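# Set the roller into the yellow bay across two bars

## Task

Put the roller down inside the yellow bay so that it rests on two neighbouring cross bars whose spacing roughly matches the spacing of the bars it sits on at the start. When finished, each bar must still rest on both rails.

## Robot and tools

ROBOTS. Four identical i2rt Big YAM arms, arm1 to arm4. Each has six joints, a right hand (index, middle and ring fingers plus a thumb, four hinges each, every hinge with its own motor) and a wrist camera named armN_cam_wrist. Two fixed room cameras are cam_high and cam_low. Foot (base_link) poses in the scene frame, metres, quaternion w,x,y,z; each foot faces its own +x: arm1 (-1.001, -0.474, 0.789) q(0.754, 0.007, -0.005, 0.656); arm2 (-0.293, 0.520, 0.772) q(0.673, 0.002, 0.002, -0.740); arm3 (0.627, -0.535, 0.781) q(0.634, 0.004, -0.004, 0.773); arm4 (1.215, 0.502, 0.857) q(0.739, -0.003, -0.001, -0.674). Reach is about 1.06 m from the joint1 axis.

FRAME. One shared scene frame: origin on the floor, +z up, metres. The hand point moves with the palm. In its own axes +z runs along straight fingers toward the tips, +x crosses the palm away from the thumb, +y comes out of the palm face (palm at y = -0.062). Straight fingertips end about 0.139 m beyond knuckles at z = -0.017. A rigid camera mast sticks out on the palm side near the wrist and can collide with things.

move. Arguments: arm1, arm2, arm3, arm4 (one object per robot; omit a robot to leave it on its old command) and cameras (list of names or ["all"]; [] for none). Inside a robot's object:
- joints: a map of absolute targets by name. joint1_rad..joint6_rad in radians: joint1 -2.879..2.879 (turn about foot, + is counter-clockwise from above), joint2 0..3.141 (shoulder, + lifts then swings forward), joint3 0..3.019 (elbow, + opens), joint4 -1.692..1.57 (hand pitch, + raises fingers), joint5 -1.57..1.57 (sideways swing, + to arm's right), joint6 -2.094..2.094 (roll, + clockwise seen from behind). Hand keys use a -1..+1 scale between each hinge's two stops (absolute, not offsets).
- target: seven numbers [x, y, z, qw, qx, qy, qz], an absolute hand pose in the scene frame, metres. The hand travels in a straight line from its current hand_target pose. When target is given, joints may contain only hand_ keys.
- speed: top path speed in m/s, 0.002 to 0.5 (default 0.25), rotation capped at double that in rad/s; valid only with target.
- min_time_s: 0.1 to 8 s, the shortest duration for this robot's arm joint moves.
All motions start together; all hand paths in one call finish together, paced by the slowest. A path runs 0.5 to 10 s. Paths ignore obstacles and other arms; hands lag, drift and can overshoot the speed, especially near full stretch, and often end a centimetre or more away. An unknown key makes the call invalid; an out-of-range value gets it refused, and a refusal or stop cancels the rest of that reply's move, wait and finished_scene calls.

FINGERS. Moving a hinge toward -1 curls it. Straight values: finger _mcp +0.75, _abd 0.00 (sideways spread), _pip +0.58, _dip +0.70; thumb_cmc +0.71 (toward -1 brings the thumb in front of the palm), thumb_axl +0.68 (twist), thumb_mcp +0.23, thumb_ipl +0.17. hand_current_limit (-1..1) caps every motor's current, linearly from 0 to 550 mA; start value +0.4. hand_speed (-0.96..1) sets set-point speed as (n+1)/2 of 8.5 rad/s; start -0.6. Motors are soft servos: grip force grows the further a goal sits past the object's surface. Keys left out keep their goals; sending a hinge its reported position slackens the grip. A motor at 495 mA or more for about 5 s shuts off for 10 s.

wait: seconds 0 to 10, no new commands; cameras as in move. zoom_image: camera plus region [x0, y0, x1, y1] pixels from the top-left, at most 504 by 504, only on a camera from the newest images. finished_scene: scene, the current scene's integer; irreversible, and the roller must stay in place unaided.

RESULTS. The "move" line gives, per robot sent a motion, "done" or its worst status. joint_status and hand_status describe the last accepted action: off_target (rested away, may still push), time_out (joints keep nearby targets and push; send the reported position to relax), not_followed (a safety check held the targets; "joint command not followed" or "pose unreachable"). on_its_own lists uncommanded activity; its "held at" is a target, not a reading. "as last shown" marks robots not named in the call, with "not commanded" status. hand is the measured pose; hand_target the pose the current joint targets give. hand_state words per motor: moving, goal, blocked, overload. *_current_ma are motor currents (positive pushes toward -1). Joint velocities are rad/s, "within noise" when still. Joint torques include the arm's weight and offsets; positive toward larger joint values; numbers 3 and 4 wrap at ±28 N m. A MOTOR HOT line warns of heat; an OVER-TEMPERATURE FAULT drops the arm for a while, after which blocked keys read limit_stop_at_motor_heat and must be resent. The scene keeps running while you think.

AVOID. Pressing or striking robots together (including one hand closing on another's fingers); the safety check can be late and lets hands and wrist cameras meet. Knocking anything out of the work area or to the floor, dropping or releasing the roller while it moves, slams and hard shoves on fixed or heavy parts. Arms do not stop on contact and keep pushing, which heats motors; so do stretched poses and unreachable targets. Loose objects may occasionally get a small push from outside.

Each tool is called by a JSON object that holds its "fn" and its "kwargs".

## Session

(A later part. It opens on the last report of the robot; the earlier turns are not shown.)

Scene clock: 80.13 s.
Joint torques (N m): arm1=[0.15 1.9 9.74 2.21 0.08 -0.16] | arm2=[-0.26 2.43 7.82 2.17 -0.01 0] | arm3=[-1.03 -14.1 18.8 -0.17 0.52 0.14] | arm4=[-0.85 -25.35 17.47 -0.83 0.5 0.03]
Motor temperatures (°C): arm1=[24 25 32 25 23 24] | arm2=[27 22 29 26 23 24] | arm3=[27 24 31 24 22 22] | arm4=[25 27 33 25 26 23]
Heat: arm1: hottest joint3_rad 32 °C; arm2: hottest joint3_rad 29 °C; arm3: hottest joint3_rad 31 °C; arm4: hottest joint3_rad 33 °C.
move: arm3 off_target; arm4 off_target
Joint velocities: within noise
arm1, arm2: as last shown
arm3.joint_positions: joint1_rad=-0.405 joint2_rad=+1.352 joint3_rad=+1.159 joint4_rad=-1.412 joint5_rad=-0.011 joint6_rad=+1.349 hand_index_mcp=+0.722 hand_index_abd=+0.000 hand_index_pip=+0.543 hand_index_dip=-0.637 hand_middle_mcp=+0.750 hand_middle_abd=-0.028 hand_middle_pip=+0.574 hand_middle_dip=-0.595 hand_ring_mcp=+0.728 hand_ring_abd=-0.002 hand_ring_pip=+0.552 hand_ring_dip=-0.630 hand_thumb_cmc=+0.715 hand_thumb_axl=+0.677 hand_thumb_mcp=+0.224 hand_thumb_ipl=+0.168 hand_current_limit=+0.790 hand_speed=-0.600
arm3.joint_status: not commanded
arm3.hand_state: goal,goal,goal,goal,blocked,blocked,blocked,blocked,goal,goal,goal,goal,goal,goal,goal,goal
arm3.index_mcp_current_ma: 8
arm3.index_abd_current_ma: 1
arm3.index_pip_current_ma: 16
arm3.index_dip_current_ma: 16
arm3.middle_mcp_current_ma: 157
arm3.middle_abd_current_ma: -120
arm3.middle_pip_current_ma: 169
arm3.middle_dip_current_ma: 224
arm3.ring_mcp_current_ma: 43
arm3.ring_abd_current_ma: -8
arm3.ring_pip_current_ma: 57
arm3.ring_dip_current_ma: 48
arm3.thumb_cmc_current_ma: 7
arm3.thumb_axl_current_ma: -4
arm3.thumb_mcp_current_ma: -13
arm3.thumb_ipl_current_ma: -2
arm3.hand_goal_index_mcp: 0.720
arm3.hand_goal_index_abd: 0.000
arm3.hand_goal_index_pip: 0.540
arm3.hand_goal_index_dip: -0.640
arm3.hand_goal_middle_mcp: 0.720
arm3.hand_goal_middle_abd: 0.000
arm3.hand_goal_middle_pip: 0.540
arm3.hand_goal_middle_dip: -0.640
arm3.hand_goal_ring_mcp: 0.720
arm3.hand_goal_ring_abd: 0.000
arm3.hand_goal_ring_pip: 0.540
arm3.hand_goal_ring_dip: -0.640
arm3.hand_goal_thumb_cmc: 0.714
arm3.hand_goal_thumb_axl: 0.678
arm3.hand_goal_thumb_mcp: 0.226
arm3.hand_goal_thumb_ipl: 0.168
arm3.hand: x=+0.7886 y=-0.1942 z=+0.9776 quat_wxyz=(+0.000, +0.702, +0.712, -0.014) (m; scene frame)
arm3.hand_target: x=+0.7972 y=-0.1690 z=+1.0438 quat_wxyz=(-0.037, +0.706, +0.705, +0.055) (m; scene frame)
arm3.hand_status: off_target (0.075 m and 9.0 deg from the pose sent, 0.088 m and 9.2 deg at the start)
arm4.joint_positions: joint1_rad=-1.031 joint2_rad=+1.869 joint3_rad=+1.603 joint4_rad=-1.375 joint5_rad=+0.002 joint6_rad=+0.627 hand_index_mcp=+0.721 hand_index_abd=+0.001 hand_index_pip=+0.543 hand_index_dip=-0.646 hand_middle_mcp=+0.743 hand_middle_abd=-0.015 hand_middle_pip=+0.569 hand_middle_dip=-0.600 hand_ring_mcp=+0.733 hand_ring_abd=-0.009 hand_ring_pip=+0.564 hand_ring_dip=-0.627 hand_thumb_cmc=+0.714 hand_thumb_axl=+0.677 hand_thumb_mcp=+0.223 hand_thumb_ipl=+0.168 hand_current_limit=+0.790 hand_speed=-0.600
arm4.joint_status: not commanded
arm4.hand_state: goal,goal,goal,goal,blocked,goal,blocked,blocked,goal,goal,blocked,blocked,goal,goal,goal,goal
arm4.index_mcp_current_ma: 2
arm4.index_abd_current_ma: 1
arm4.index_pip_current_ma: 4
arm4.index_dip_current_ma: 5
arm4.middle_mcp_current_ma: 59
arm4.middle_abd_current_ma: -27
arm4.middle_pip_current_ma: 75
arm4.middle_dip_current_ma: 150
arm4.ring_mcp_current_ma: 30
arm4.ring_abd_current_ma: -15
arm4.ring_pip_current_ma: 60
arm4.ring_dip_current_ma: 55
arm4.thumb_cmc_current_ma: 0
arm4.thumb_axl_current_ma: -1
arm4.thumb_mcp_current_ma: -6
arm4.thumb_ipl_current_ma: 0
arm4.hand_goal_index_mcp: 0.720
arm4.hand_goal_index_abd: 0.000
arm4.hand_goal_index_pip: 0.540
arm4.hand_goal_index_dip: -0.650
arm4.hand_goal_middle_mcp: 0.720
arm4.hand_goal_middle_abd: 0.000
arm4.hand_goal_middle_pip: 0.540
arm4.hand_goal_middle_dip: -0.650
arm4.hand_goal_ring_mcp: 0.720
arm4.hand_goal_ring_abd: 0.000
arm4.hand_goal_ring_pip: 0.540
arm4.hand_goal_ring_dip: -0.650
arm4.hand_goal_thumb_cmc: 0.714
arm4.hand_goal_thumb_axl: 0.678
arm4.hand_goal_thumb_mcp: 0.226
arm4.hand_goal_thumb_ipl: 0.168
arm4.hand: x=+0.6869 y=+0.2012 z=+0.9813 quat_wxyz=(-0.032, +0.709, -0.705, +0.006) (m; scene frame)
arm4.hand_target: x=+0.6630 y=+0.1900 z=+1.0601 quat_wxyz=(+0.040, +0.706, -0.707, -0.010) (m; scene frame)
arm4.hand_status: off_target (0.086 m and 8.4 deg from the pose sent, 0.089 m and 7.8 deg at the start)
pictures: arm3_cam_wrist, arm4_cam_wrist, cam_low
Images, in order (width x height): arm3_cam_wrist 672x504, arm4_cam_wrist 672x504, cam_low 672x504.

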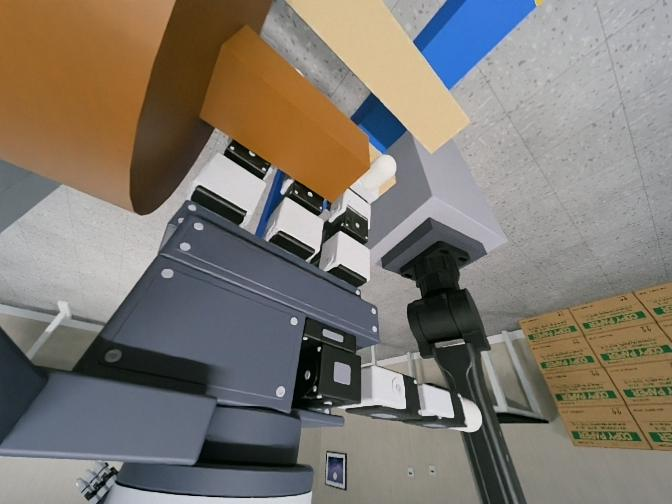

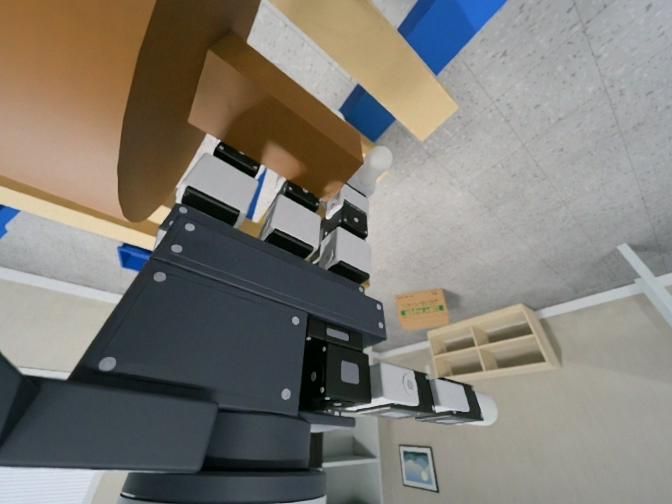

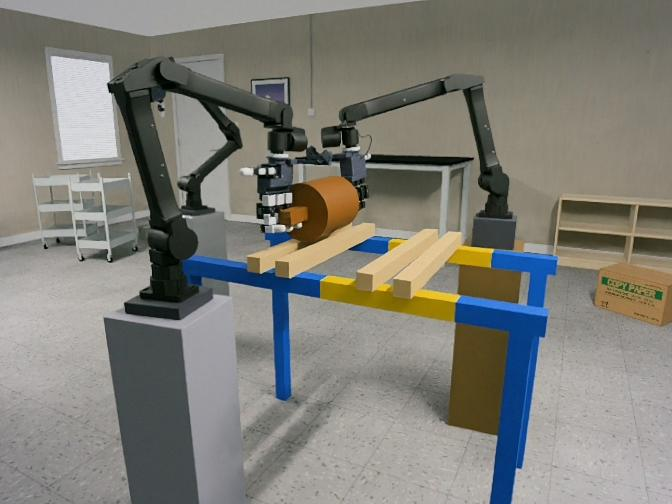

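{"fn": "move", "kwargs": {"arm3": {"target":[0.847,-0.160,1.070,-0.036,0.705,0.705,0.055],"speed":0.06}, "arm4": {"target":[0.715,0.188,1.083,0.040,0.7055,-0.7055,-0.01],"speed":0.06}, "cameras": ["cam_low","cam_high"]}}

Scene clock: 82.57 s.
Joint torques (N m): arm1=[0.15 1.96 9.72 2.24 0.08 -0.16] | arm2=[-0.5 1.79 7.84 2.29 0 -0.01] | arm3=[-2.08 -13.68 19.45 0.08 0.19 -0.1] | arm4=[0.67 -26.87 13.11 -0.47 0.32 0.3]
Motor temperatures (°C): arm1=[24 25 32 25 23 24] | arm2=[27 22 29 26 23 24] | arm3=[27 24 31 24 22 22] | arm4=[25 27 33 25 26 23]
Heat: arm1: hottest joint3_rad 32 °C; arm2: hottest joint3_rad 29 °C; arm3: hottest joint3_rad 31 °C; arm4: hottest joint3_rad 33 °C.
move: arm3 off_target; arm4 off_target
Joint velocities: within noise
arm1, arm2: as last shown
arm3.joint_positions: joint1_rad=-0.507 joint2_rad=+1.377 joint3_rad=+1.254 joint4_rad=-1.484 joint5_rad=-0.013 joint6_rad=+1.257 hand_index_mcp=+0.721 hand_index_abd=+0.000 hand_index_pip=+0.543 hand_index_dip=-0.637 hand_middle_mcp=+0.752 hand_middle_abd=-0.017 hand_middle_pip=+0.576 hand_middle_dip=-0.595 hand_ring_mcp=+0.727 hand_ring_abd=-0.001 hand_ring_pip=+0.549 hand_ring_dip=-0.633 hand_thumb_cmc=+0.715 hand_thumb_axl=+0.677 hand_thumb_mcp=+0.224 hand_thumb_ipl=+0.168 hand_current_limit=+0.790 hand_speed=-0.600
arm3.joint_status: not commanded
arm3.hand_state: goal,goal,goal,goal,blocked,goal,blocked,blocked,goal,goal,goal,goal,goal,goal,goal,goal
arm3.index_mcp_current_ma: 8
arm3.index_abd_current_ma: 1
arm3.index_pip_current_ma: 16
arm3.index_dip_current_ma: 16
arm3.middle_mcp_current_ma: 169
arm3.middle_abd_current_ma: -72
arm3.middle_pip_current_ma: 177
arm3.middle_dip_current_ma: 224
arm3.ring_mcp_current_ma: 39
arm3.ring_abd_current_ma: -5
arm3.ring_pip_current_ma: 44
arm3.ring_dip_current_ma: 33
arm3.thumb_cmc_current_ma: 7
arm3.thumb_axl_current_ma: -4
arm3.thumb_mcp_current_ma: -13
arm3.thumb_ipl_current_ma: -2
arm3.hand_goal_index_mcp: 0.720
arm3.hand_goal_index_abd: 0.000
arm3.hand_goal_index_pip: 0.540
arm3.hand_goal_index_dip: -0.640
arm3.hand_goal_middle_mcp: 0.720
arm3.hand_goal_middle_abd: 0.000
arm3.hand_goal_middle_pip: 0.540
arm3.hand_goal_middle_dip: -0.640
arm3.hand_goal_ring_mcp: 0.720
arm3.hand_goal_ring_abd: 0.000
arm3.hand_goal_ring_pip: 0.540
arm3.hand_goal_ring_dip: -0.640
arm3.hand_goal_thumb_cmc: 0.714
arm3.hand_goal_thumb_axl: 0.678
arm3.hand_goal_thumb_mcp: 0.226
arm3.hand_goal_thumb_ipl: 0.168
arm3.hand: x=+0.8287 y=-0.1925 z=+1.0036 quat_wxyz=(-0.002, +0.706, +0.708, -0.016) (m; scene frame)
arm3.hand_target: x=+0.8440 y=-0.1676 z=+1.0696 quat_wxyz=(-0.035, +0.706, +0.706, +0.056) (m; scene frame)
arm3.hand_status: off_target (0.076 m and 9.1 deg from the pose sent, 0.115 m and 9.0 deg at the start)
arm4.joint_positions: joint1_rad=-0.990 joint2_rad=+1.780 joint3_rad=+1.547 joint4_rad=-1.399 joint5_rad=+0.008 joint6_rad=+0.657 hand_index_mcp=+0.721 hand_index_abd=+0.001 hand_index_pip=+0.543 hand_index_dip=-0.646 hand_middle_mcp=+0.743 hand_middle_abd=-0.014 hand_middle_pip=+0.572 hand_middle_dip=-0.599 hand_ring_mcp=+0.740 hand_ring_abd=-0.007 hand_ring_pip=+0.562 hand_ring_dip=-0.630 hand_thumb_cmc=+0.714 hand_thumb_axl=+0.677 hand_thumb_mcp=+0.223 hand_thumb_ipl=+0.168 hand_current_limit=+0.790 hand_speed=-0.600
arm4.joint_status: not commanded
arm4.hand_state: goal,goal,goal,goal,blocked,goal,blocked,blocked,goal,goal,blocked,blocked,goal,goal,goal,goal
arm4.index_mcp_current_ma: 1
arm4.index_abd_current_ma: 1
arm4.index_pip_current_ma: 4
arm4.index_dip_current_ma: 5
arm4.middle_mcp_current_ma: 59
arm4.middle_abd_current_ma: -24
arm4.middle_pip_current_ma: 86
arm4.middle_dip_current_ma: 156
arm4.ring_mcp_current_ma: 50
arm4.ring_abd_current_ma: -11
arm4.ring_pip_current_ma: 53
arm4.ring_dip_current_ma: 48
arm4.thumb_cmc_current_ma: 0
arm4.thumb_axl_current_ma: -1
arm4.thumb_mcp_current_ma: -6
arm4.thumb_ipl_current_ma: 0
arm4.hand_goal_index_mcp: 0.720
arm4.hand_goal_index_abd: 0.000
arm4.hand_goal_index_pip: 0.540
arm4.hand_goal_index_dip: -0.650
arm4.hand_goal_middle_mcp: 0.720
arm4.hand_goal_middle_abd: 0.000
arm4.hand_goal_middle_pip: 0.540
arm4.hand_goal_middle_dip: -0.650
arm4.hand_goal_ring_mcp: 0.720
arm4.hand_goal_ring_abd: 0.000
arm4.hand_goal_ring_pip: 0.540
arm4.hand_goal_ring_dip: -0.650
arm4.hand_goal_thumb_cmc: 0.714
arm4.hand_goal_thumb_axl: 0.678
arm4.hand_goal_thumb_mcp: 0.226
arm4.hand_goal_thumb_ipl: 0.168
arm4.hand: x=+0.7199 y=+0.1993 z=+1.0088 quat_wxyz=(-0.028, +0.713, -0.701, +0.001) (m; scene frame)
arm4.hand_target: x=+0.7175 y=+0.1905 z=+1.0807 quat_wxyz=(+0.040, +0.707, -0.706, -0.008) (m; scene frame)
arm4.hand_status: off_target (0.075 m and 7.9 deg from the pose sent, 0.106 m and 8.4 deg at the start)
pictures: cam_high, cam_low
Images, in order (width x height): cam_high 672x504, cam_low 672x504.

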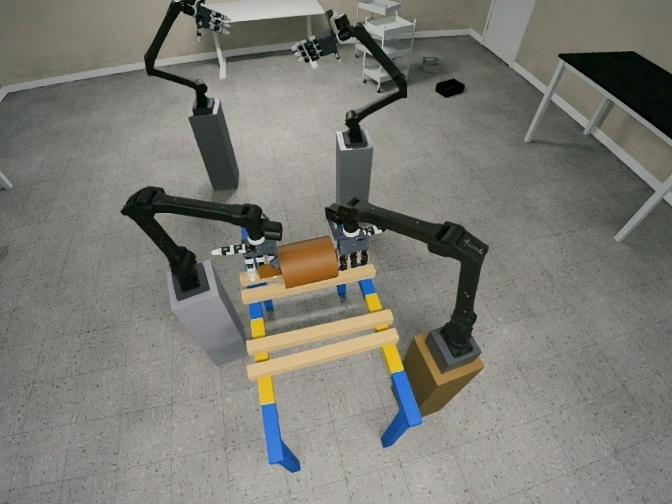

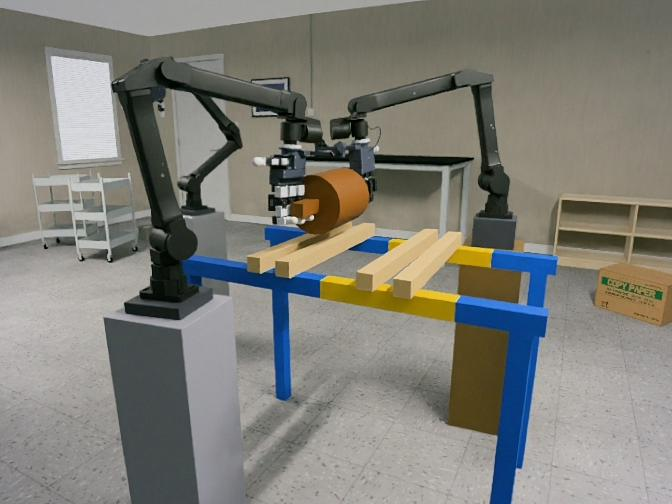

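{"fn": "move", "kwargs": {"arm3": {"target":[0.907,-0.160,1.075,-0.036,0.705,0.705,0.055],"speed":0.08}, "arm4": {"target":[0.784,0.188,1.078,0.040,0.706,-0.706,-0.008],"speed":0.08}, "cameras": ["cam_low"]}}

Scene clock: 85.07 s.
Joint torques (N m): arm1=[-0.15 2.02 9.78 2.19 0.07 -0.17] | arm2=[-0.62 2.26 7.83 2.11 0.02 -0.01] | arm3=[-1.73 -15.09 19.34 0.05 0.01 -0.13] | arm4=[0.79 -23.65 12.97 -0.1 0.32 0.15]
Motor temperatures (°C): arm1=[24 25 32 25 23 24] | arm2=[27 22 29 26 23 24] | arm3=[27 24 32 24 22 22] | arm4=[25 27 33 25 26 23]
Heat: arm1: hottest joint3_rad 32 °C; arm2: hottest joint3_rad 29 °C; arm3: hottest joint3_rad 32 °C; arm4: hottest joint3_rad 33 °C.
move: arm3 off_target; arm4 off_target
Joint velocities: within noise
arm1, arm2: as last shown
arm3.joint_positions: joint1_rad=-0.645 joint2_rad=+1.440 joint3_rad=+1.329 joint4_rad=-1.498 joint5_rad=-0.025 joint6_rad=+1.127 hand_index_mcp=+0.721 hand_index_abd=+0.000 hand_index_pip=+0.543 hand_index_dip=-0.637 hand_middle_mcp=+0.757 hand_middle_abd=-0.018 hand_middle_pip=+0.576 hand_middle_dip=-0.595 hand_ring_mcp=+0.723 hand_ring_abd=-0.001 hand_ring_pip=+0.549 hand_ring_dip=-0.633 hand_thumb_cmc=+0.715 hand_thumb_axl=+0.677 hand_thumb_mcp=+0.224 hand_thumb_ipl=+0.168 hand_current_limit=+0.790 hand_speed=-0.600
arm3.joint_status: not commanded
arm3.hand_state: goal,goal,goal,goal,blocked,goal,blocked,blocked,goal,goal,goal,goal,goal,goal,goal,goal
arm3.index_mcp_current_ma: 7
arm3.index_abd_current_ma: 1
arm3.index_pip_current_ma: 16
arm3.index_dip_current_ma: 16
arm3.middle_mcp_current_ma: 198
arm3.middle_abd_current_ma: -80
arm3.middle_pip_current_ma: 177
arm3.middle_dip_current_ma: 224
arm3.ring_mcp_current_ma: 16
arm3.ring_abd_current_ma: -4
arm3.ring_pip_current_ma: 43
arm3.ring_dip_current_ma: 36
arm3.thumb_cmc_current_ma: 6
arm3.thumb_axl_current_ma: -4
arm3.thumb_mcp_current_ma: -14
arm3.thumb_ipl_current_ma: -2
arm3.hand_goal_index_mcp: 0.720
arm3.hand_goal_index_abd: 0.000
arm3.hand_goal_index_pip: 0.540
arm3.hand_goal_index_dip: -0.640
arm3.hand_goal_middle_mcp: 0.720
arm3.hand_goal_middle_abd: 0.000
arm3.hand_goal_middle_pip: 0.540
arm3.hand_goal_middle_dip: -0.640
arm3.hand_goal_ring_mcp: 0.720
arm3.hand_goal_ring_abd: 0.000
arm3.hand_goal_ring_pip: 0.540
arm3.hand_goal_ring_dip: -0.640
arm3.hand_goal_thumb_cmc: 0.714
arm3.hand_goal_thumb_axl: 0.678
arm3.hand_goal_thumb_mcp: 0.226
arm3.hand_goal_thumb_ipl: 0.168
arm3.hand: x=+0.8868 y=-0.1896 z=+1.0064 quat_wxyz=(-0.010, +0.709, +0.705, -0.019) (m; scene frame)
arm3.hand_target: x=+0.9031 y=-0.1672 z=+1.0747 quat_wxyz=(-0.035, +0.706, +0.706, +0.056) (m; scene frame)
arm3.hand_status: off_target (0.077 m and 9.0 deg from the pose sent, 0.111 m and 9.1 deg at the start)
arm4.joint_positions: joint1_rad=-0.900 joint2_rad=+1.641 joint3_rad=+1.376 joint4_rad=-1.371 joint5_rad=+0.012 joint6_rad=+0.764 hand_index_mcp=+0.721 hand_index_abd=+0.001 hand_index_pip=+0.543 hand_index_dip=-0.646 hand_middle_mcp=+0.745 hand_middle_abd=-0.011 hand_middle_pip=+0.572 hand_middle_dip=-0.599 hand_ring_mcp=+0.737 hand_ring_abd=-0.004 hand_ring_pip=+0.562 hand_ring_dip=-0.628 hand_thumb_cmc=+0.714 hand_thumb_axl=+0.677 hand_thumb_mcp=+0.223 hand_thumb_ipl=+0.168 hand_current_limit=+0.790 hand_speed=-0.600
arm4.joint_status: not commanded
arm4.hand_state: goal,goal,goal,goal,blocked,goal,blocked,blocked,goal,goal,blocked,blocked,goal,goal,goal,goal
arm4.index_mcp_current_ma: 1
arm4.index_abd_current_ma: 1
arm4.index_pip_current_ma: 4
arm4.index_dip_current_ma: 5
arm4.middle_mcp_current_ma: 69
arm4.middle_abd_current_ma: -19
arm4.middle_pip_current_ma: 86
arm4.middle_dip_current_ma: 156
arm4.ring_mcp_current_ma: 41
arm4.ring_abd_current_ma: -4
arm4.ring_pip_current_ma: 52
arm4.ring_dip_current_ma: 54
arm4.thumb_cmc_current_ma: 0
arm4.thumb_axl_current_ma: -1
arm4.thumb_mcp_current_ma: -6
arm4.thumb_ipl_current_ma: 0
arm4.hand_goal_index_mcp: 0.720
arm4.hand_goal_index_abd: 0.000
arm4.hand_goal_index_pip: 0.540
arm4.hand_goal_index_dip: -0.650
arm4.hand_goal_middle_mcp: 0.720
arm4.hand_goal_middle_abd: 0.000
arm4.hand_goal_middle_pip: 0.540
arm4.hand_goal_middle_dip: -0.650
arm4.hand_goal_ring_mcp: 0.720
arm4.hand_goal_ring_abd: 0.000
arm4.hand_goal_ring_pip: 0.540
arm4.hand_goal_ring_dip: -0.650
arm4.hand_goal_thumb_cmc: 0.714
arm4.hand_goal_thumb_axl: 0.678
arm4.hand_goal_thumb_mcp: 0.226
arm4.hand_goal_thumb_ipl: 0.168
arm4.hand: x=+0.7899 y=+0.2038 z=+1.0139 quat_wxyz=(-0.029, +0.706, -0.707, -0.003) (m; scene frame)
arm4.hand_target: x=+0.7861 y=+0.1907 z=+1.0766 quat_wxyz=(+0.040, +0.706, -0.707, -0.007) (m; scene frame)
arm4.hand_status: off_target (0.066 m and 8.0 deg from the pose sent, 0.095 m and 7.9 deg at the start)
pictures: cam_low
Images, in order (width x height): cam_low 672x504.

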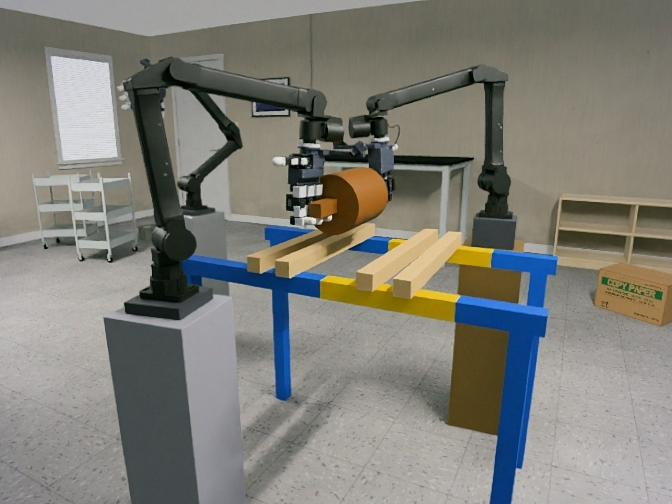

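{"fn": "move", "kwargs": {"arm3": {"target":[0.993,-0.162,1.092,-0.036,0.705,0.705,0.05],"speed":0.09}, "arm4": {"target":[0.872,0.188,1.070,0.040,0.706,-0.706,-0.006],"speed":0.09}, "cameras": ["cam_low"]}}

Scene clock: 87.30 s.
Joint torques (N m): arm1=[0.09 1.73 9.74 2.21 0.06 -0.17] | arm2=[-0.91 1.96 7.86 2.25 0.01 -0.02] | arm3=[-1.44 -17.73 19.78 0.12 -0.18 -0.12] | arm4=[0.73 -19.49 13.05 -0.09 0.33 0.17]
Motor temperatures (°C): arm1=[24 25 32 25 23 24] | arm2=[27 22 29 26 23 24] | arm3=[27 24 33 24 22 22] | arm4=[25 27 33 25 26 23]
Heat: arm1: hottest joint3_rad 32 °C; arm2: hottest joint3_rad 29 °C; arm3: hottest joint3_rad 33 °C; arm4: hottest joint3_rad 33 °C.
move: arm3 off_target; arm4 off_target
Joint velocities: within noise
arm1, arm2: as last shown
arm3.joint_positions: joint1_rad=-0.817 joint2_rad=+1.566 joint3_rad=+1.500 joint4_rad=-1.573 joint5_rad=-0.042 joint6_rad=+0.959 hand_index_mcp=+0.721 hand_index_abd=+0.000 hand_index_pip=+0.543 hand_index_dip=-0.637 hand_middle_mcp=+0.754 hand_middle_abd=-0.018 hand_middle_pip=+0.576 hand_middle_dip=-0.595 hand_ring_mcp=+0.722 hand_ring_abd=-0.001 hand_ring_pip=+0.546 hand_ring_dip=-0.633 hand_thumb_cmc=+0.715 hand_thumb_axl=+0.677 hand_thumb_mcp=+0.224 hand_thumb_ipl=+0.168 hand_current_limit=+0.790 hand_speed=-0.600
arm3.joint_status: not commanded
arm3.hand_state: goal,goal,goal,goal,blocked,goal,blocked,blocked,goal,goal,goal,goal,goal,goal,goal,goal
arm3.index_mcp_current_ma: 5
arm3.index_abd_current_ma: 1
arm3.index_pip_current_ma: 15
arm3.index_dip_current_ma: 16
arm3.middle_mcp_current_ma: 179
arm3.middle_abd_current_ma: -76
arm3.middle_pip_current_ma: 177
arm3.middle_dip_current_ma: 224
arm3.ring_mcp_current_ma: 9
arm3.ring_abd_current_ma: -4
arm3.ring_pip_current_ma: 29
arm3.ring_dip_current_ma: 34
arm3.thumb_cmc_current_ma: 6
arm3.thumb_axl_current_ma: -4
arm3.thumb_mcp_current_ma: -14
arm3.thumb_ipl_current_ma: -2
arm3.hand_goal_index_mcp: 0.720
arm3.hand_goal_index_abd: 0.000
arm3.hand_goal_index_pip: 0.540
arm3.hand_goal_index_dip: -0.640
arm3.hand_goal_middle_mcp: 0.720
arm3.hand_goal_middle_abd: 0.000
arm3.hand_goal_middle_pip: 0.540
arm3.hand_goal_middle_dip: -0.640
arm3.hand_goal_ring_mcp: 0.720
arm3.hand_goal_ring_abd: 0.000
arm3.hand_goal_ring_pip: 0.540
arm3.hand_goal_ring_dip: -0.640
arm3.hand_goal_thumb_cmc: 0.714
arm3.hand_goal_thumb_axl: 0.678
arm3.hand_goal_thumb_mcp: 0.226
arm3.hand_goal_thumb_ipl: 0.168
arm3.hand: x=+0.9694 y=-0.1891 z=+1.0159 quat_wxyz=(-0.019, +0.710, +0.704, -0.034) (m; scene frame)
arm3.hand_target: x=+0.9872 y=-0.1696 z=+1.0917 quat_wxyz=(-0.035, +0.706, +0.706, +0.051) (m; scene frame)
arm3.hand_status: off_target (0.084 m and 9.8 deg from the pose sent, 0.139 m and 8.5 deg at the start)
arm4.joint_positions: joint1_rad=-0.752 joint2_rad=+1.483 joint3_rad=+1.198 joint4_rad=-1.342 joint5_rad=+0.018 joint6_rad=+0.911 hand_index_mcp=+0.721 hand_index_abd=+0.001 hand_index_pip=+0.543 hand_index_dip=-0.646 hand_middle_mcp=+0.747 hand_middle_abd=-0.011 hand_middle_pip=+0.572 hand_middle_dip=-0.598 hand_ring_mcp=+0.733 hand_ring_abd=-0.001 hand_ring_pip=+0.558 hand_ring_dip=-0.629 hand_thumb_cmc=+0.714 hand_thumb_axl=+0.677 hand_thumb_mcp=+0.223 hand_thumb_ipl=+0.168 hand_current_limit=+0.790 hand_speed=-0.600
arm4.joint_status: not commanded
arm4.hand_state: goal,goal,goal,goal,blocked,goal,blocked,blocked,goal,goal,goal,blocked,goal,goal,goal,goal
arm4.index_mcp_current_ma: 1
arm4.index_abd_current_ma: 1
arm4.index_pip_current_ma: 4
arm4.index_dip_current_ma: 5
arm4.middle_mcp_current_ma: 74
arm4.middle_abd_current_ma: -18
arm4.middle_pip_current_ma: 86
arm4.middle_dip_current_ma: 157
arm4.ring_mcp_current_ma: 29
arm4.ring_abd_current_ma: -1
arm4.ring_pip_current_ma: 42
arm4.ring_dip_current_ma: 51
arm4.thumb_cmc_current_ma: 0
arm4.thumb_axl_current_ma: -1
arm4.thumb_mcp_current_ma: -6
arm4.thumb_ipl_current_ma: 0
arm4.hand_goal_index_mcp: 0.720
arm4.hand_goal_index_abd: 0.000
arm4.hand_goal_index_pip: 0.540
arm4.hand_goal_index_dip: -0.650
arm4.hand_goal_middle_mcp: 0.720
arm4.hand_goal_middle_abd: 0.000
arm4.hand_goal_middle_pip: 0.540
arm4.hand_goal_middle_dip: -0.650
arm4.hand_goal_ring_mcp: 0.720
arm4.hand_goal_ring_abd: 0.000
arm4.hand_goal_ring_pip: 0.540
arm4.hand_goal_ring_dip: -0.650
arm4.hand_goal_thumb_cmc: 0.714
arm4.hand_goal_thumb_axl: 0.678
arm4.hand_goal_thumb_mcp: 0.226
arm4.hand_goal_thumb_ipl: 0.168
arm4.hand: x=+0.8770 y=+0.2045 z=+1.0182 quat_wxyz=(-0.023, +0.707, -0.707, -0.011) (m; scene frame)
arm4.hand_target: x=+0.8733 y=+0.1903 z=+1.0691 quat_wxyz=(+0.040, +0.706, -0.707, -0.005) (m; scene frame)
arm4.hand_status: off_target (0.055 m and 7.3 deg from the pose sent, 0.101 m and 8.0 deg at the start)
pictures: cam_low
Images, in order (width x height): cam_low 672x504.

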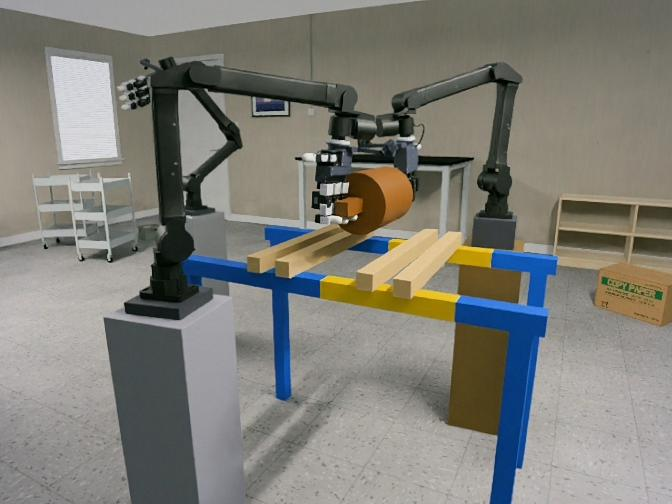

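{"fn": "move", "kwargs": {"arm3": {"target":[1.076,-0.165,1.100,-0.036,0.705,0.705,0.055],"speed":0.08}, "arm4": {"target":[0.953,0.188,1.056,0.040,0.706,-0.706,-0.003],"speed":0.08}, "cameras": ["cam_low"]}}

Scene clock: 89.77 s.
Joint torques (N m): arm1=[-0.09 1.73 9.72 2.17 0.07 -0.18] | arm2=[-0.21 2.26 7.82 2.21 0.01 -0.01] | arm3=[-1.26 -20.54 19.96 0.18 -0.33 -0.13] | arm4=[0.62 -16.44 12.94 0.08 0.42 0.19]
Motor temperatures (°C): arm1=[24 25 32 25 23 24] | arm2=[27 22 29 26 23 24] | arm3=[27 25 34 24 22 22] | arm4=[25 27 33 25 26 23]
Heat: arm1: hottest joint3_rad 32 °C; arm2: hottest joint3_rad 29 °C; arm3: hottest joint3_rad 34 °C; arm4: hottest joint3_rad 33 °C.
move: arm3 off_target; arm4 off_target
Joint velocities: within noise
arm1.joint_positions: joint1_rad=+0.420 joint2_rad=+0.609 joint3_rad=+1.401 joint4_rad=-1.353 joint5_rad=-0.040 joint6_rad=+1.058 hand_index_mcp=+0.755 hand_index_abd=+0.000 hand_index_pip=+0.577 hand_index_dip=+0.696 hand_middle_mcp=+0.755 hand_middle_abd=+0.000 hand_middle_pip=+0.577 hand_middle_dip=+0.696 hand_ring_mcp=+0.755 hand_ring_abd=+0.000 hand_ring_pip=+0.577 hand_ring_dip=+0.696 hand_thumb_cmc=+0.715 hand_thumb_axl=+0.677 hand_thumb_mcp=+0.226 hand_thumb_ipl=+0.168 hand_current_limit=+0.400 hand_speed=-0.600
arm1.joint_status: not commanded
arm1.hand_state: goal,goal,goal,goal,goal,goal,goal,goal,goal,goal,goal,goal,goal,goal,goal,goal
arm1.index_mcp_current_ma: 2
arm1.index_abd_current_ma: 1
arm1.index_pip_current_ma: 3
arm1.index_dip_current_ma: 0
arm1.middle_mcp_current_ma: 2
arm1.middle_abd_current_ma: 1
arm1.middle_pip_current_ma: 3
arm1.middle_dip_current_ma: 0
arm1.ring_mcp_current_ma: 3
arm1.ring_abd_current_ma: 1
arm1.ring_pip_current_ma: 3
arm1.ring_dip_current_ma: 0
arm1.thumb_cmc_current_ma: 3
arm1.thumb_axl_current_ma: -3
arm1.thumb_mcp_current_ma: -1
arm1.thumb_ipl_current_ma: -1
arm1.hand_goal_index_mcp: 0.754
arm1.hand_goal_index_abd: 0.000
arm1.hand_goal_index_pip: 0.576
arm1.hand_goal_index_dip: 0.696
arm1.hand_goal_middle_mcp: 0.754
arm1.hand_goal_middle_abd: 0.000
arm1.hand_goal_middle_pip: 0.576
arm1.hand_goal_middle_dip: 0.696
arm1.hand_goal_ring_mcp: 0.754
arm1.hand_goal_ring_abd: 0.000
arm1.hand_goal_ring_pip: 0.576
arm1.hand_goal_ring_dip: 0.696
arm1.hand_goal_thumb_cmc: 0.714
arm1.hand_goal_thumb_axl: 0.678
arm1.hand_goal_thumb_mcp: 0.226
arm1.hand_goal_thumb_ipl: 0.168
arm1.hand: x=-0.9907 y=-0.2290 z=+1.3533 quat_wxyz=(-0.318, +0.320, +0.810, +0.375) (m; scene frame)
arm1.hand_target: x=-0.9899 y=-0.2319 z=+1.3654 quat_wxyz=(-0.325, +0.317, +0.803, +0.385) (m; scene frame)
arm1.hand_status: not commanded
arm2.joint_positions: joint1_rad=-0.154 joint2_rad=+0.567 joint3_rad=+1.403 joint4_rad=-1.184 joint5_rad=-0.091 joint6_rad=+1.146 hand_index_mcp=+0.754 hand_index_abd=+0.001 hand_index_pip=+0.577 hand_index_dip=+0.696 hand_middle_mcp=+0.754 hand_middle_abd=+0.001 hand_middle_pip=+0.577 hand_middle_dip=+0.696 hand_ring_mcp=+0.754 hand_ring_abd=+0.001 hand_ring_pip=+0.577 hand_ring_dip=+0.696 hand_thumb_cmc=+0.714 hand_thumb_axl=+0.677 hand_thumb_mcp=+0.226 hand_thumb_ipl=+0.168 hand_current_limit=+0.400 hand_speed=-0.600
arm2.joint_status: not commanded
arm2.hand_state: goal,goal,goal,goal,goal,goal,goal,goal,goal,goal,goal,goal,goal,goal,goal,goal
arm2.index_mcp_current_ma: 0
arm2.index_abd_current_ma: 1
arm2.index_pip_current_ma: 1
arm2.index_dip_current_ma: 0
arm2.middle_mcp_current_ma: 0
arm2.middle_abd_current_ma: 1
arm2.middle_pip_current_ma: 1
arm2.middle_dip_current_ma: 0
arm2.ring_mcp_current_ma: 0
arm2.ring_abd_current_ma: 1
arm2.ring_pip_current_ma: 1
arm2.ring_dip_current_ma: 0
arm2.thumb_cmc_current_ma: 0
arm2.thumb_axl_current_ma: -1
arm2.thumb_mcp_current_ma: 0
arm2.thumb_ipl_current_ma: 0
arm2.hand_goal_index_mcp: 0.754
arm2.hand_goal_index_abd: 0.000
arm2.hand_goal_index_pip: 0.576
arm2.hand_goal_index_dip: 0.696
arm2.hand_goal_middle_mcp: 0.754
arm2.hand_goal_middle_abd: 0.000
arm2.hand_goal_middle_pip: 0.576
arm2.hand_goal_middle_dip: 0.696
arm2.hand_goal_ring_mcp: 0.754
arm2.hand_goal_ring_abd: 0.000
arm2.hand_goal_ring_pip: 0.576
arm2.hand_goal_ring_dip: 0.696
arm2.hand_goal_thumb_cmc: 0.714
arm2.hand_goal_thumb_axl: 0.678
arm2.hand_goal_thumb_mcp: 0.226
arm2.hand_goal_thumb_ipl: 0.168
arm2.hand: x=-0.4211 y=+0.3020 z=+1.3719 quat_wxyz=(+0.499, +0.645, -0.506, +0.281) (m; scene frame)
arm2.hand_target: x=-0.4200 y=+0.3061 z=+1.3849 quat_wxyz=(+0.510, +0.639, -0.500, +0.286) (m; scene frame)
arm2.hand_status: not commanded
arm3.joint_positions: joint1_rad=-0.951 joint2_rad=+1.707 joint3_rad=+1.676 joint4_rad=-1.617 joint5_rad=-0.052 joint6_rad=+0.827 hand_index_mcp=+0.721 hand_index_abd=+0.000 hand_index_pip=+0.543 hand_index_dip=-0.637 hand_middle_mcp=+0.750 hand_middle_abd=-0.012 hand_middle_pip=+0.576 hand_middle_dip=-0.595 hand_ring_mcp=+0.724 hand_ring_abd=+0.000 hand_ring_pip=+0.551 hand_ring_dip=-0.623 hand_thumb_cmc=+0.715 hand_thumb_axl=+0.677 hand_thumb_mcp=+0.224 hand_thumb_ipl=+0.168 hand_current_limit=+0.790 hand_speed=-0.600
arm3.joint_status: not commanded
arm3.hand_state: goal,goal,goal,goal,blocked,goal,blocked,blocked,goal,goal,goal,goal,goal,goal,goal,goal
arm3.index_mcp_current_ma: 4
arm3.index_abd_current_ma: 1
arm3.index_pip_current_ma: 15
arm3.index_dip_current_ma: 16
arm3.middle_mcp_current_ma: 156
arm3.middle_abd_current_ma: -51
arm3.middle_pip_current_ma: 177
arm3.middle_dip_current_ma: 224
arm3.ring_mcp_current_ma: 18
arm3.ring_abd_current_ma: 2
arm3.ring_pip_current_ma: 56
arm3.ring_dip_current_ma: 83
arm3.thumb_cmc_current_ma: 6
arm3.thumb_axl_current_ma: -4
arm3.thumb_mcp_current_ma: -14
arm3.thumb_ipl_current_ma: -2
arm3.hand_goal_index_mcp: 0.720
arm3.hand_goal_index_abd: 0.000
arm3.hand_goal_index_pip: 0.540
arm3.hand_goal_index_dip: -0.640
arm3.hand_goal_middle_mcp: 0.720
arm3.hand_goal_middle_abd: 0.000
arm3.hand_goal_middle_pip: 0.540
arm3.hand_goal_middle_dip: -0.640
arm3.hand_goal_ring_mcp: 0.720
arm3.hand_goal_ring_abd: 0.000
arm3.hand_goal_ring_pip: 0.540
arm3.hand_goal_ring_dip: -0.640
arm3.hand_goal_thumb_cmc: 0.714
arm3.hand_goal_thumb_axl: 0.678
arm3.hand_goal_thumb_mcp: 0.226
arm3.hand_goal_thumb_ipl: 0.168
arm3.hand: x=+1.0502 y=-0.1888 z=+1.0146 quat_wxyz=(-0.029, +0.710, +0.702, -0.036) (m; scene frame)
arm3.hand_target: x=+1.0681 y=-0.1729 z=+1.0997 quat_wxyz=(-0.035, +0.705, +0.706, +0.056) (m; scene frame)
arm3.hand_status: off_target (0.092 m and 10.5 deg from the pose sent, 0.138 m and 10.4 deg at the start)
arm4.joint_positions: joint1_rad=-0.577 joint2_rad=+1.369 joint3_rad=+1.063 joint4_rad=-1.319 joint5_rad=+0.022 joint6_rad=+1.082 hand_index_mcp=+0.721 hand_index_abd=+0.001 hand_index_pip=+0.543 hand_index_dip=-0.646 hand_middle_mcp=+0.747 hand_middle_abd=-0.011 hand_middle_pip=+0.572 hand_middle_dip=-0.598 hand_ring_mcp=+0.733 hand_ring_abd=-0.001 hand_ring_pip=+0.557 hand_ring_dip=-0.634 hand_thumb_cmc=+0.714 hand_thumb_axl=+0.677 hand_thumb_mcp=+0.223 hand_thumb_ipl=+0.168 hand_current_limit=+0.790 hand_speed=-0.600
arm4.joint_status: not commanded
arm4.hand_state: goal,goal,goal,goal,blocked,goal,blocked,blocked,goal,goal,goal,goal,goal,goal,goal,goal
arm4.index_mcp_current_ma: 1
arm4.index_abd_current_ma: 1
arm4.index_pip_current_ma: 4
arm4.index_dip_current_ma: 5
arm4.middle_mcp_current_ma: 74
arm4.middle_abd_current_ma: -19
arm4.middle_pip_current_ma: 86
arm4.middle_dip_current_ma: 157
arm4.ring_mcp_current_ma: 30
arm4.ring_abd_current_ma: -1
arm4.ring_pip_current_ma: 38
arm4.ring_dip_current_ma: 35
arm4.thumb_cmc_current_ma: 0
arm4.thumb_axl_current_ma: -1
arm4.thumb_mcp_current_ma: -6
arm4.thumb_ipl_current_ma: 0
arm4.hand_goal_index_mcp: 0.720
arm4.hand_goal_index_abd: 0.000
arm4.hand_goal_index_pip: 0.540
arm4.hand_goal_index_dip: -0.650
arm4.hand_goal_middle_mcp: 0.720
arm4.hand_goal_middle_abd: 0.000
arm4.hand_goal_middle_pip: 0.540
arm4.hand_goal_middle_dip: -0.650
arm4.hand_goal_ring_mcp: 0.720
arm4.hand_goal_ring_abd: 0.000
arm4.hand_goal_ring_pip: 0.540
arm4.hand_goal_ring_dip: -0.650
arm4.hand_goal_thumb_cmc: 0.714
arm4.hand_goal_thumb_axl: 0.678
arm4.hand_goal_thumb_mcp: 0.226
arm4.hand_goal_thumb_ipl: 0.168
arm4.hand: x=+0.9574 y=+0.2056 z=+1.0131 quat_wxyz=(-0.019, +0.709, -0.705, -0.017) (m; scene frame)
arm4.hand_target: x=+0.9538 y=+0.1901 z=+1.0555 quat_wxyz=(+0.040, +0.706, -0.707, -0.002) (m; scene frame)
arm4.hand_status: off_target (0.047 m and 7.0 deg from the pose sent, 0.086 m and 7.3 deg at the start)
pictures: cam_low
Images, in order (width x height): cam_low 672x504.

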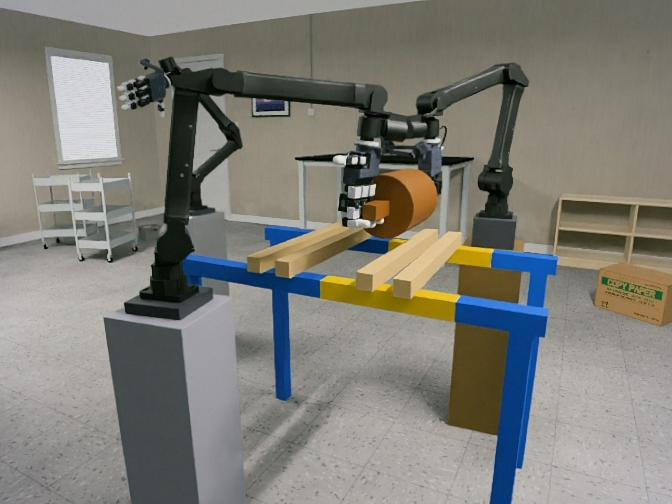

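{"fn": "move", "kwargs": {"arm3": {"target":[1.136,-0.168,1.096,-0.036,0.705,0.705,0.055],"speed":0.07}, "arm4": {"target":[1.010,0.188,1.040,0.040,0.706,-0.706,0.0],"speed":0.07}, "cameras": ["cam_low","cam_high"]}}

{"fn": "zoom_image", "kwargs": {"camera": "cam_low", "region": [330, 130, 490, 310]}}

Scene clock: 92.17 s.
Joint torques (N m): arm1=[0.09 1.73 9.7 2.21 0.09 -0.18] | arm2=[-0.26 1.85 7.82 2.21 0.04 -0.01] | arm3=[-1.38 -23.12 19.99 0.12 -0.45 -0.1] | arm4=[0.56 -14.86 12.71 0.1 0.49 0.21]
Motor temperatures (°C): arm1=[24 25 32 25 23 24] | arm2=[27 22 29 26 23 24] | arm3=[27 25 35 24 22 22] | arm4=[25 27 33 25 26 23]
Heat: arm1: hottest joint3_rad 32 °C; arm2: hottest joint3_rad 29 °C; arm3: hottest joint3_rad 35 °C; arm4: hottest joint3_rad 33 °C.
move: arm3 off_target; arm4 off_target
Joint velocities: within noise
arm1, arm2: as last shown
arm3.joint_positions: joint1_rad=-1.032 joint2_rad=+1.828 joint3_rad=+1.819 joint4_rad=-1.648 joint5_rad=-0.058 joint6_rad=+0.743 hand_index_mcp=+0.721 hand_index_abd=+0.000 hand_index_pip=+0.543 hand_index_dip=-0.637 hand_middle_mcp=+0.746 hand_middle_abd=-0.009 hand_middle_pip=+0.576 hand_middle_dip=-0.595 hand_ring_mcp=+0.724 hand_ring_abd=+0.002 hand_ring_pip=+0.555 hand_ring_dip=-0.618 hand_thumb_cmc=+0.715 hand_thumb_axl=+0.677 hand_thumb_mcp=+0.224 hand_thumb_ipl=+0.168 hand_current_limit=+0.790 hand_speed=-0.600
arm3.joint_status: not commanded
arm3.hand_state: goal,goal,goal,goal,blocked,goal,blocked,blocked,goal,goal,goal,blocked,goal,goal,goal,goal
arm3.index_mcp_current_ma: 4
arm3.index_abd_current_ma: 1
arm3.index_pip_current_ma: 15
arm3.index_dip_current_ma: 16
arm3.middle_mcp_current_ma: 140
arm3.middle_abd_current_ma: -38
arm3.middle_pip_current_ma: 177
arm3.middle_dip_current_ma: 224
arm3.ring_mcp_current_ma: 20
arm3.ring_abd_current_ma: 8
arm3.ring_pip_current_ma: 74
arm3.ring_dip_current_ma: 111
arm3.thumb_cmc_current_ma: 6
arm3.thumb_axl_current_ma: -4
arm3.thumb_mcp_current_ma: -14
arm3.thumb_ipl_current_ma: -2
arm3.hand_goal_index_mcp: 0.720
arm3.hand_goal_index_abd: 0.000
arm3.hand_goal_index_pip: 0.540
arm3.hand_goal_index_dip: -0.640
arm3.hand_goal_middle_mcp: 0.720
arm3.hand_goal_middle_abd: 0.000
arm3.hand_goal_middle_pip: 0.540
arm3.hand_goal_middle_dip: -0.640
arm3.hand_goal_ring_mcp: 0.720
arm3.hand_goal_ring_abd: 0.000
arm3.hand_goal_ring_pip: 0.540
arm3.hand_goal_ring_dip: -0.640
arm3.hand_goal_thumb_cmc: 0.714
arm3.hand_goal_thumb_axl: 0.678
arm3.hand_goal_thumb_mcp: 0.226
arm3.hand_goal_thumb_ipl: 0.168
arm3.hand: x=+1.1091 y=-0.1887 z=+1.0048 quat_wxyz=(-0.035, +0.709, +0.703, -0.039) (m; scene frame)
arm3.hand_target: x=+1.1270 y=-0.1758 z=+1.0956 quat_wxyz=(-0.035, +0.705, +0.706, +0.056) (m; scene frame)
arm3.hand_status: off_target (0.097 m and 10.8 deg from the pose sent, 0.120 m and 10.5 deg at the start; pose on its path clipped on 3 of 55 steps)
arm4.joint_positions: joint1_rad=-0.432 joint2_rad=+1.313 joint3_rad=+0.979 joint4_rad=-1.287 joint5_rad=+0.024 joint6_rad=+1.224 hand_index_mcp=+0.721 hand_index_abd=+0.001 hand_index_pip=+0.543 hand_index_dip=-0.646 hand_middle_mcp=+0.747 hand_middle_abd=-0.011 hand_middle_pip=+0.572 hand_middle_dip=-0.598 hand_ring_mcp=+0.736 hand_ring_abd=-0.001 hand_ring_pip=+0.557 hand_ring_dip=-0.637 hand_thumb_cmc=+0.714 hand_thumb_axl=+0.677 hand_thumb_mcp=+0.223 hand_thumb_ipl=+0.168 hand_current_limit=+0.790 hand_speed=-0.600
arm4.joint_status: not commanded
arm4.hand_state: goal,goal,goal,goal,blocked,goal,blocked,blocked,goal,goal,goal,goal,goal,goal,goal,goal
arm4.index_mcp_current_ma: 1
arm4.index_abd_current_ma: 1
arm4.index_pip_current_ma: 4
arm4.index_dip_current_ma: 5
arm4.middle_mcp_current_ma: 74
arm4.middle_abd_current_ma: -19
arm4.middle_pip_current_ma: 86
arm4.middle_dip_current_ma: 157
arm4.ring_mcp_current_ma: 38
arm4.ring_abd_current_ma: -1
arm4.ring_pip_current_ma: 38
arm4.ring_dip_current_ma: 28
arm4.thumb_cmc_current_ma: 0
arm4.thumb_axl_current_ma: -1
arm4.thumb_mcp_current_ma: -6
arm4.thumb_ipl_current_ma: 0
arm4.hand_goal_index_mcp: 0.720
arm4.hand_goal_index_abd: 0.000
arm4.hand_goal_index_pip: 0.540
arm4.hand_goal_index_dip: -0.650
arm4.hand_goal_middle_mcp: 0.720
arm4.hand_goal_middle_abd: 0.000
arm4.hand_goal_middle_pip: 0.540
arm4.hand_goal_middle_dip: -0.650
arm4.hand_goal_ring_mcp: 0.720
arm4.hand_goal_ring_abd: 0.000
arm4.hand_goal_ring_pip: 0.540
arm4.hand_goal_ring_dip: -0.650
arm4.hand_goal_thumb_cmc: 0.714
arm4.hand_goal_thumb_axl: 0.678
arm4.hand_goal_thumb_mcp: 0.226
arm4.hand_goal_thumb_ipl: 0.168
arm4.hand: x=+1.0129 y=+0.2065 z=+1.0022 quat_wxyz=(-0.015, +0.709, -0.704, -0.020) (m; scene frame)
arm4.hand_target: x=+1.0105 y=+0.1899 z=+1.0396 quat_wxyz=(+0.039, +0.707, -0.707, +0.001) (m; scene frame)
arm4.hand_status: off_target (0.042 m and 6.7 deg from the pose sent, 0.062 m and 7.0 deg at the start)
pictures: cam_high, cam_low
Images, in order (width x height): cam_high 672x504, cam_low 672x504.

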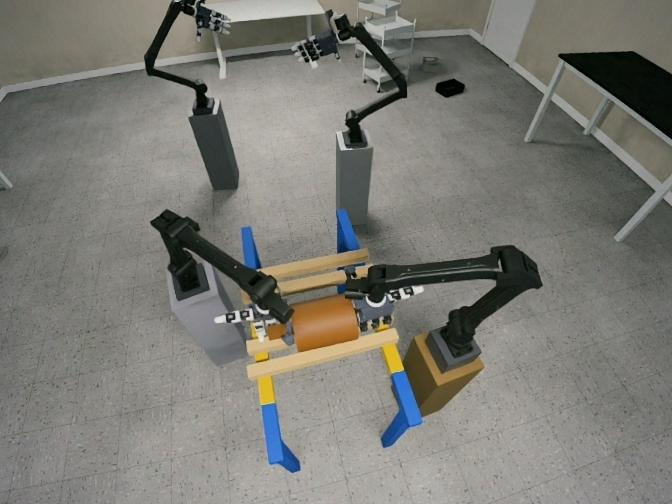

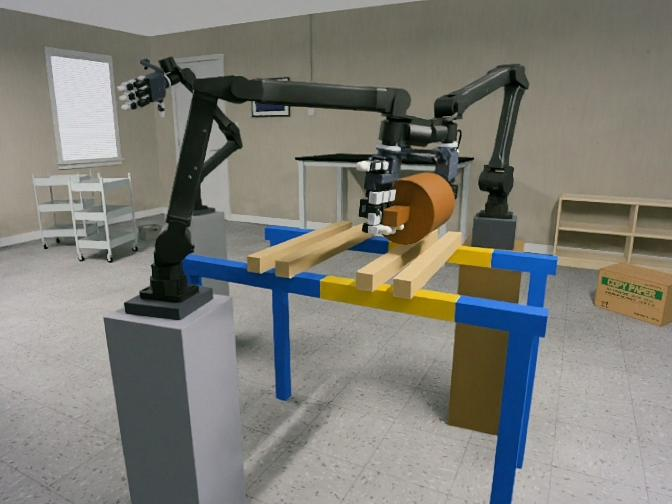

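Scaled by 2.800 from the camera's 672x504 image, which has a finer 960x720 frame.

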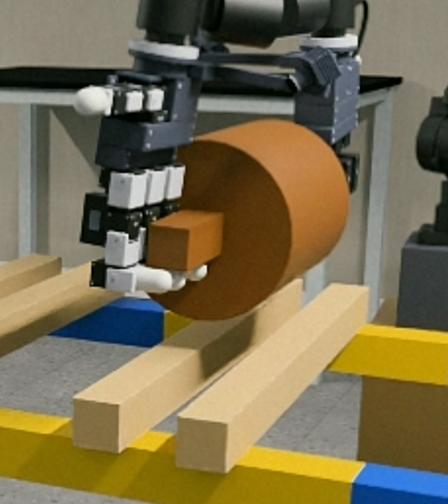

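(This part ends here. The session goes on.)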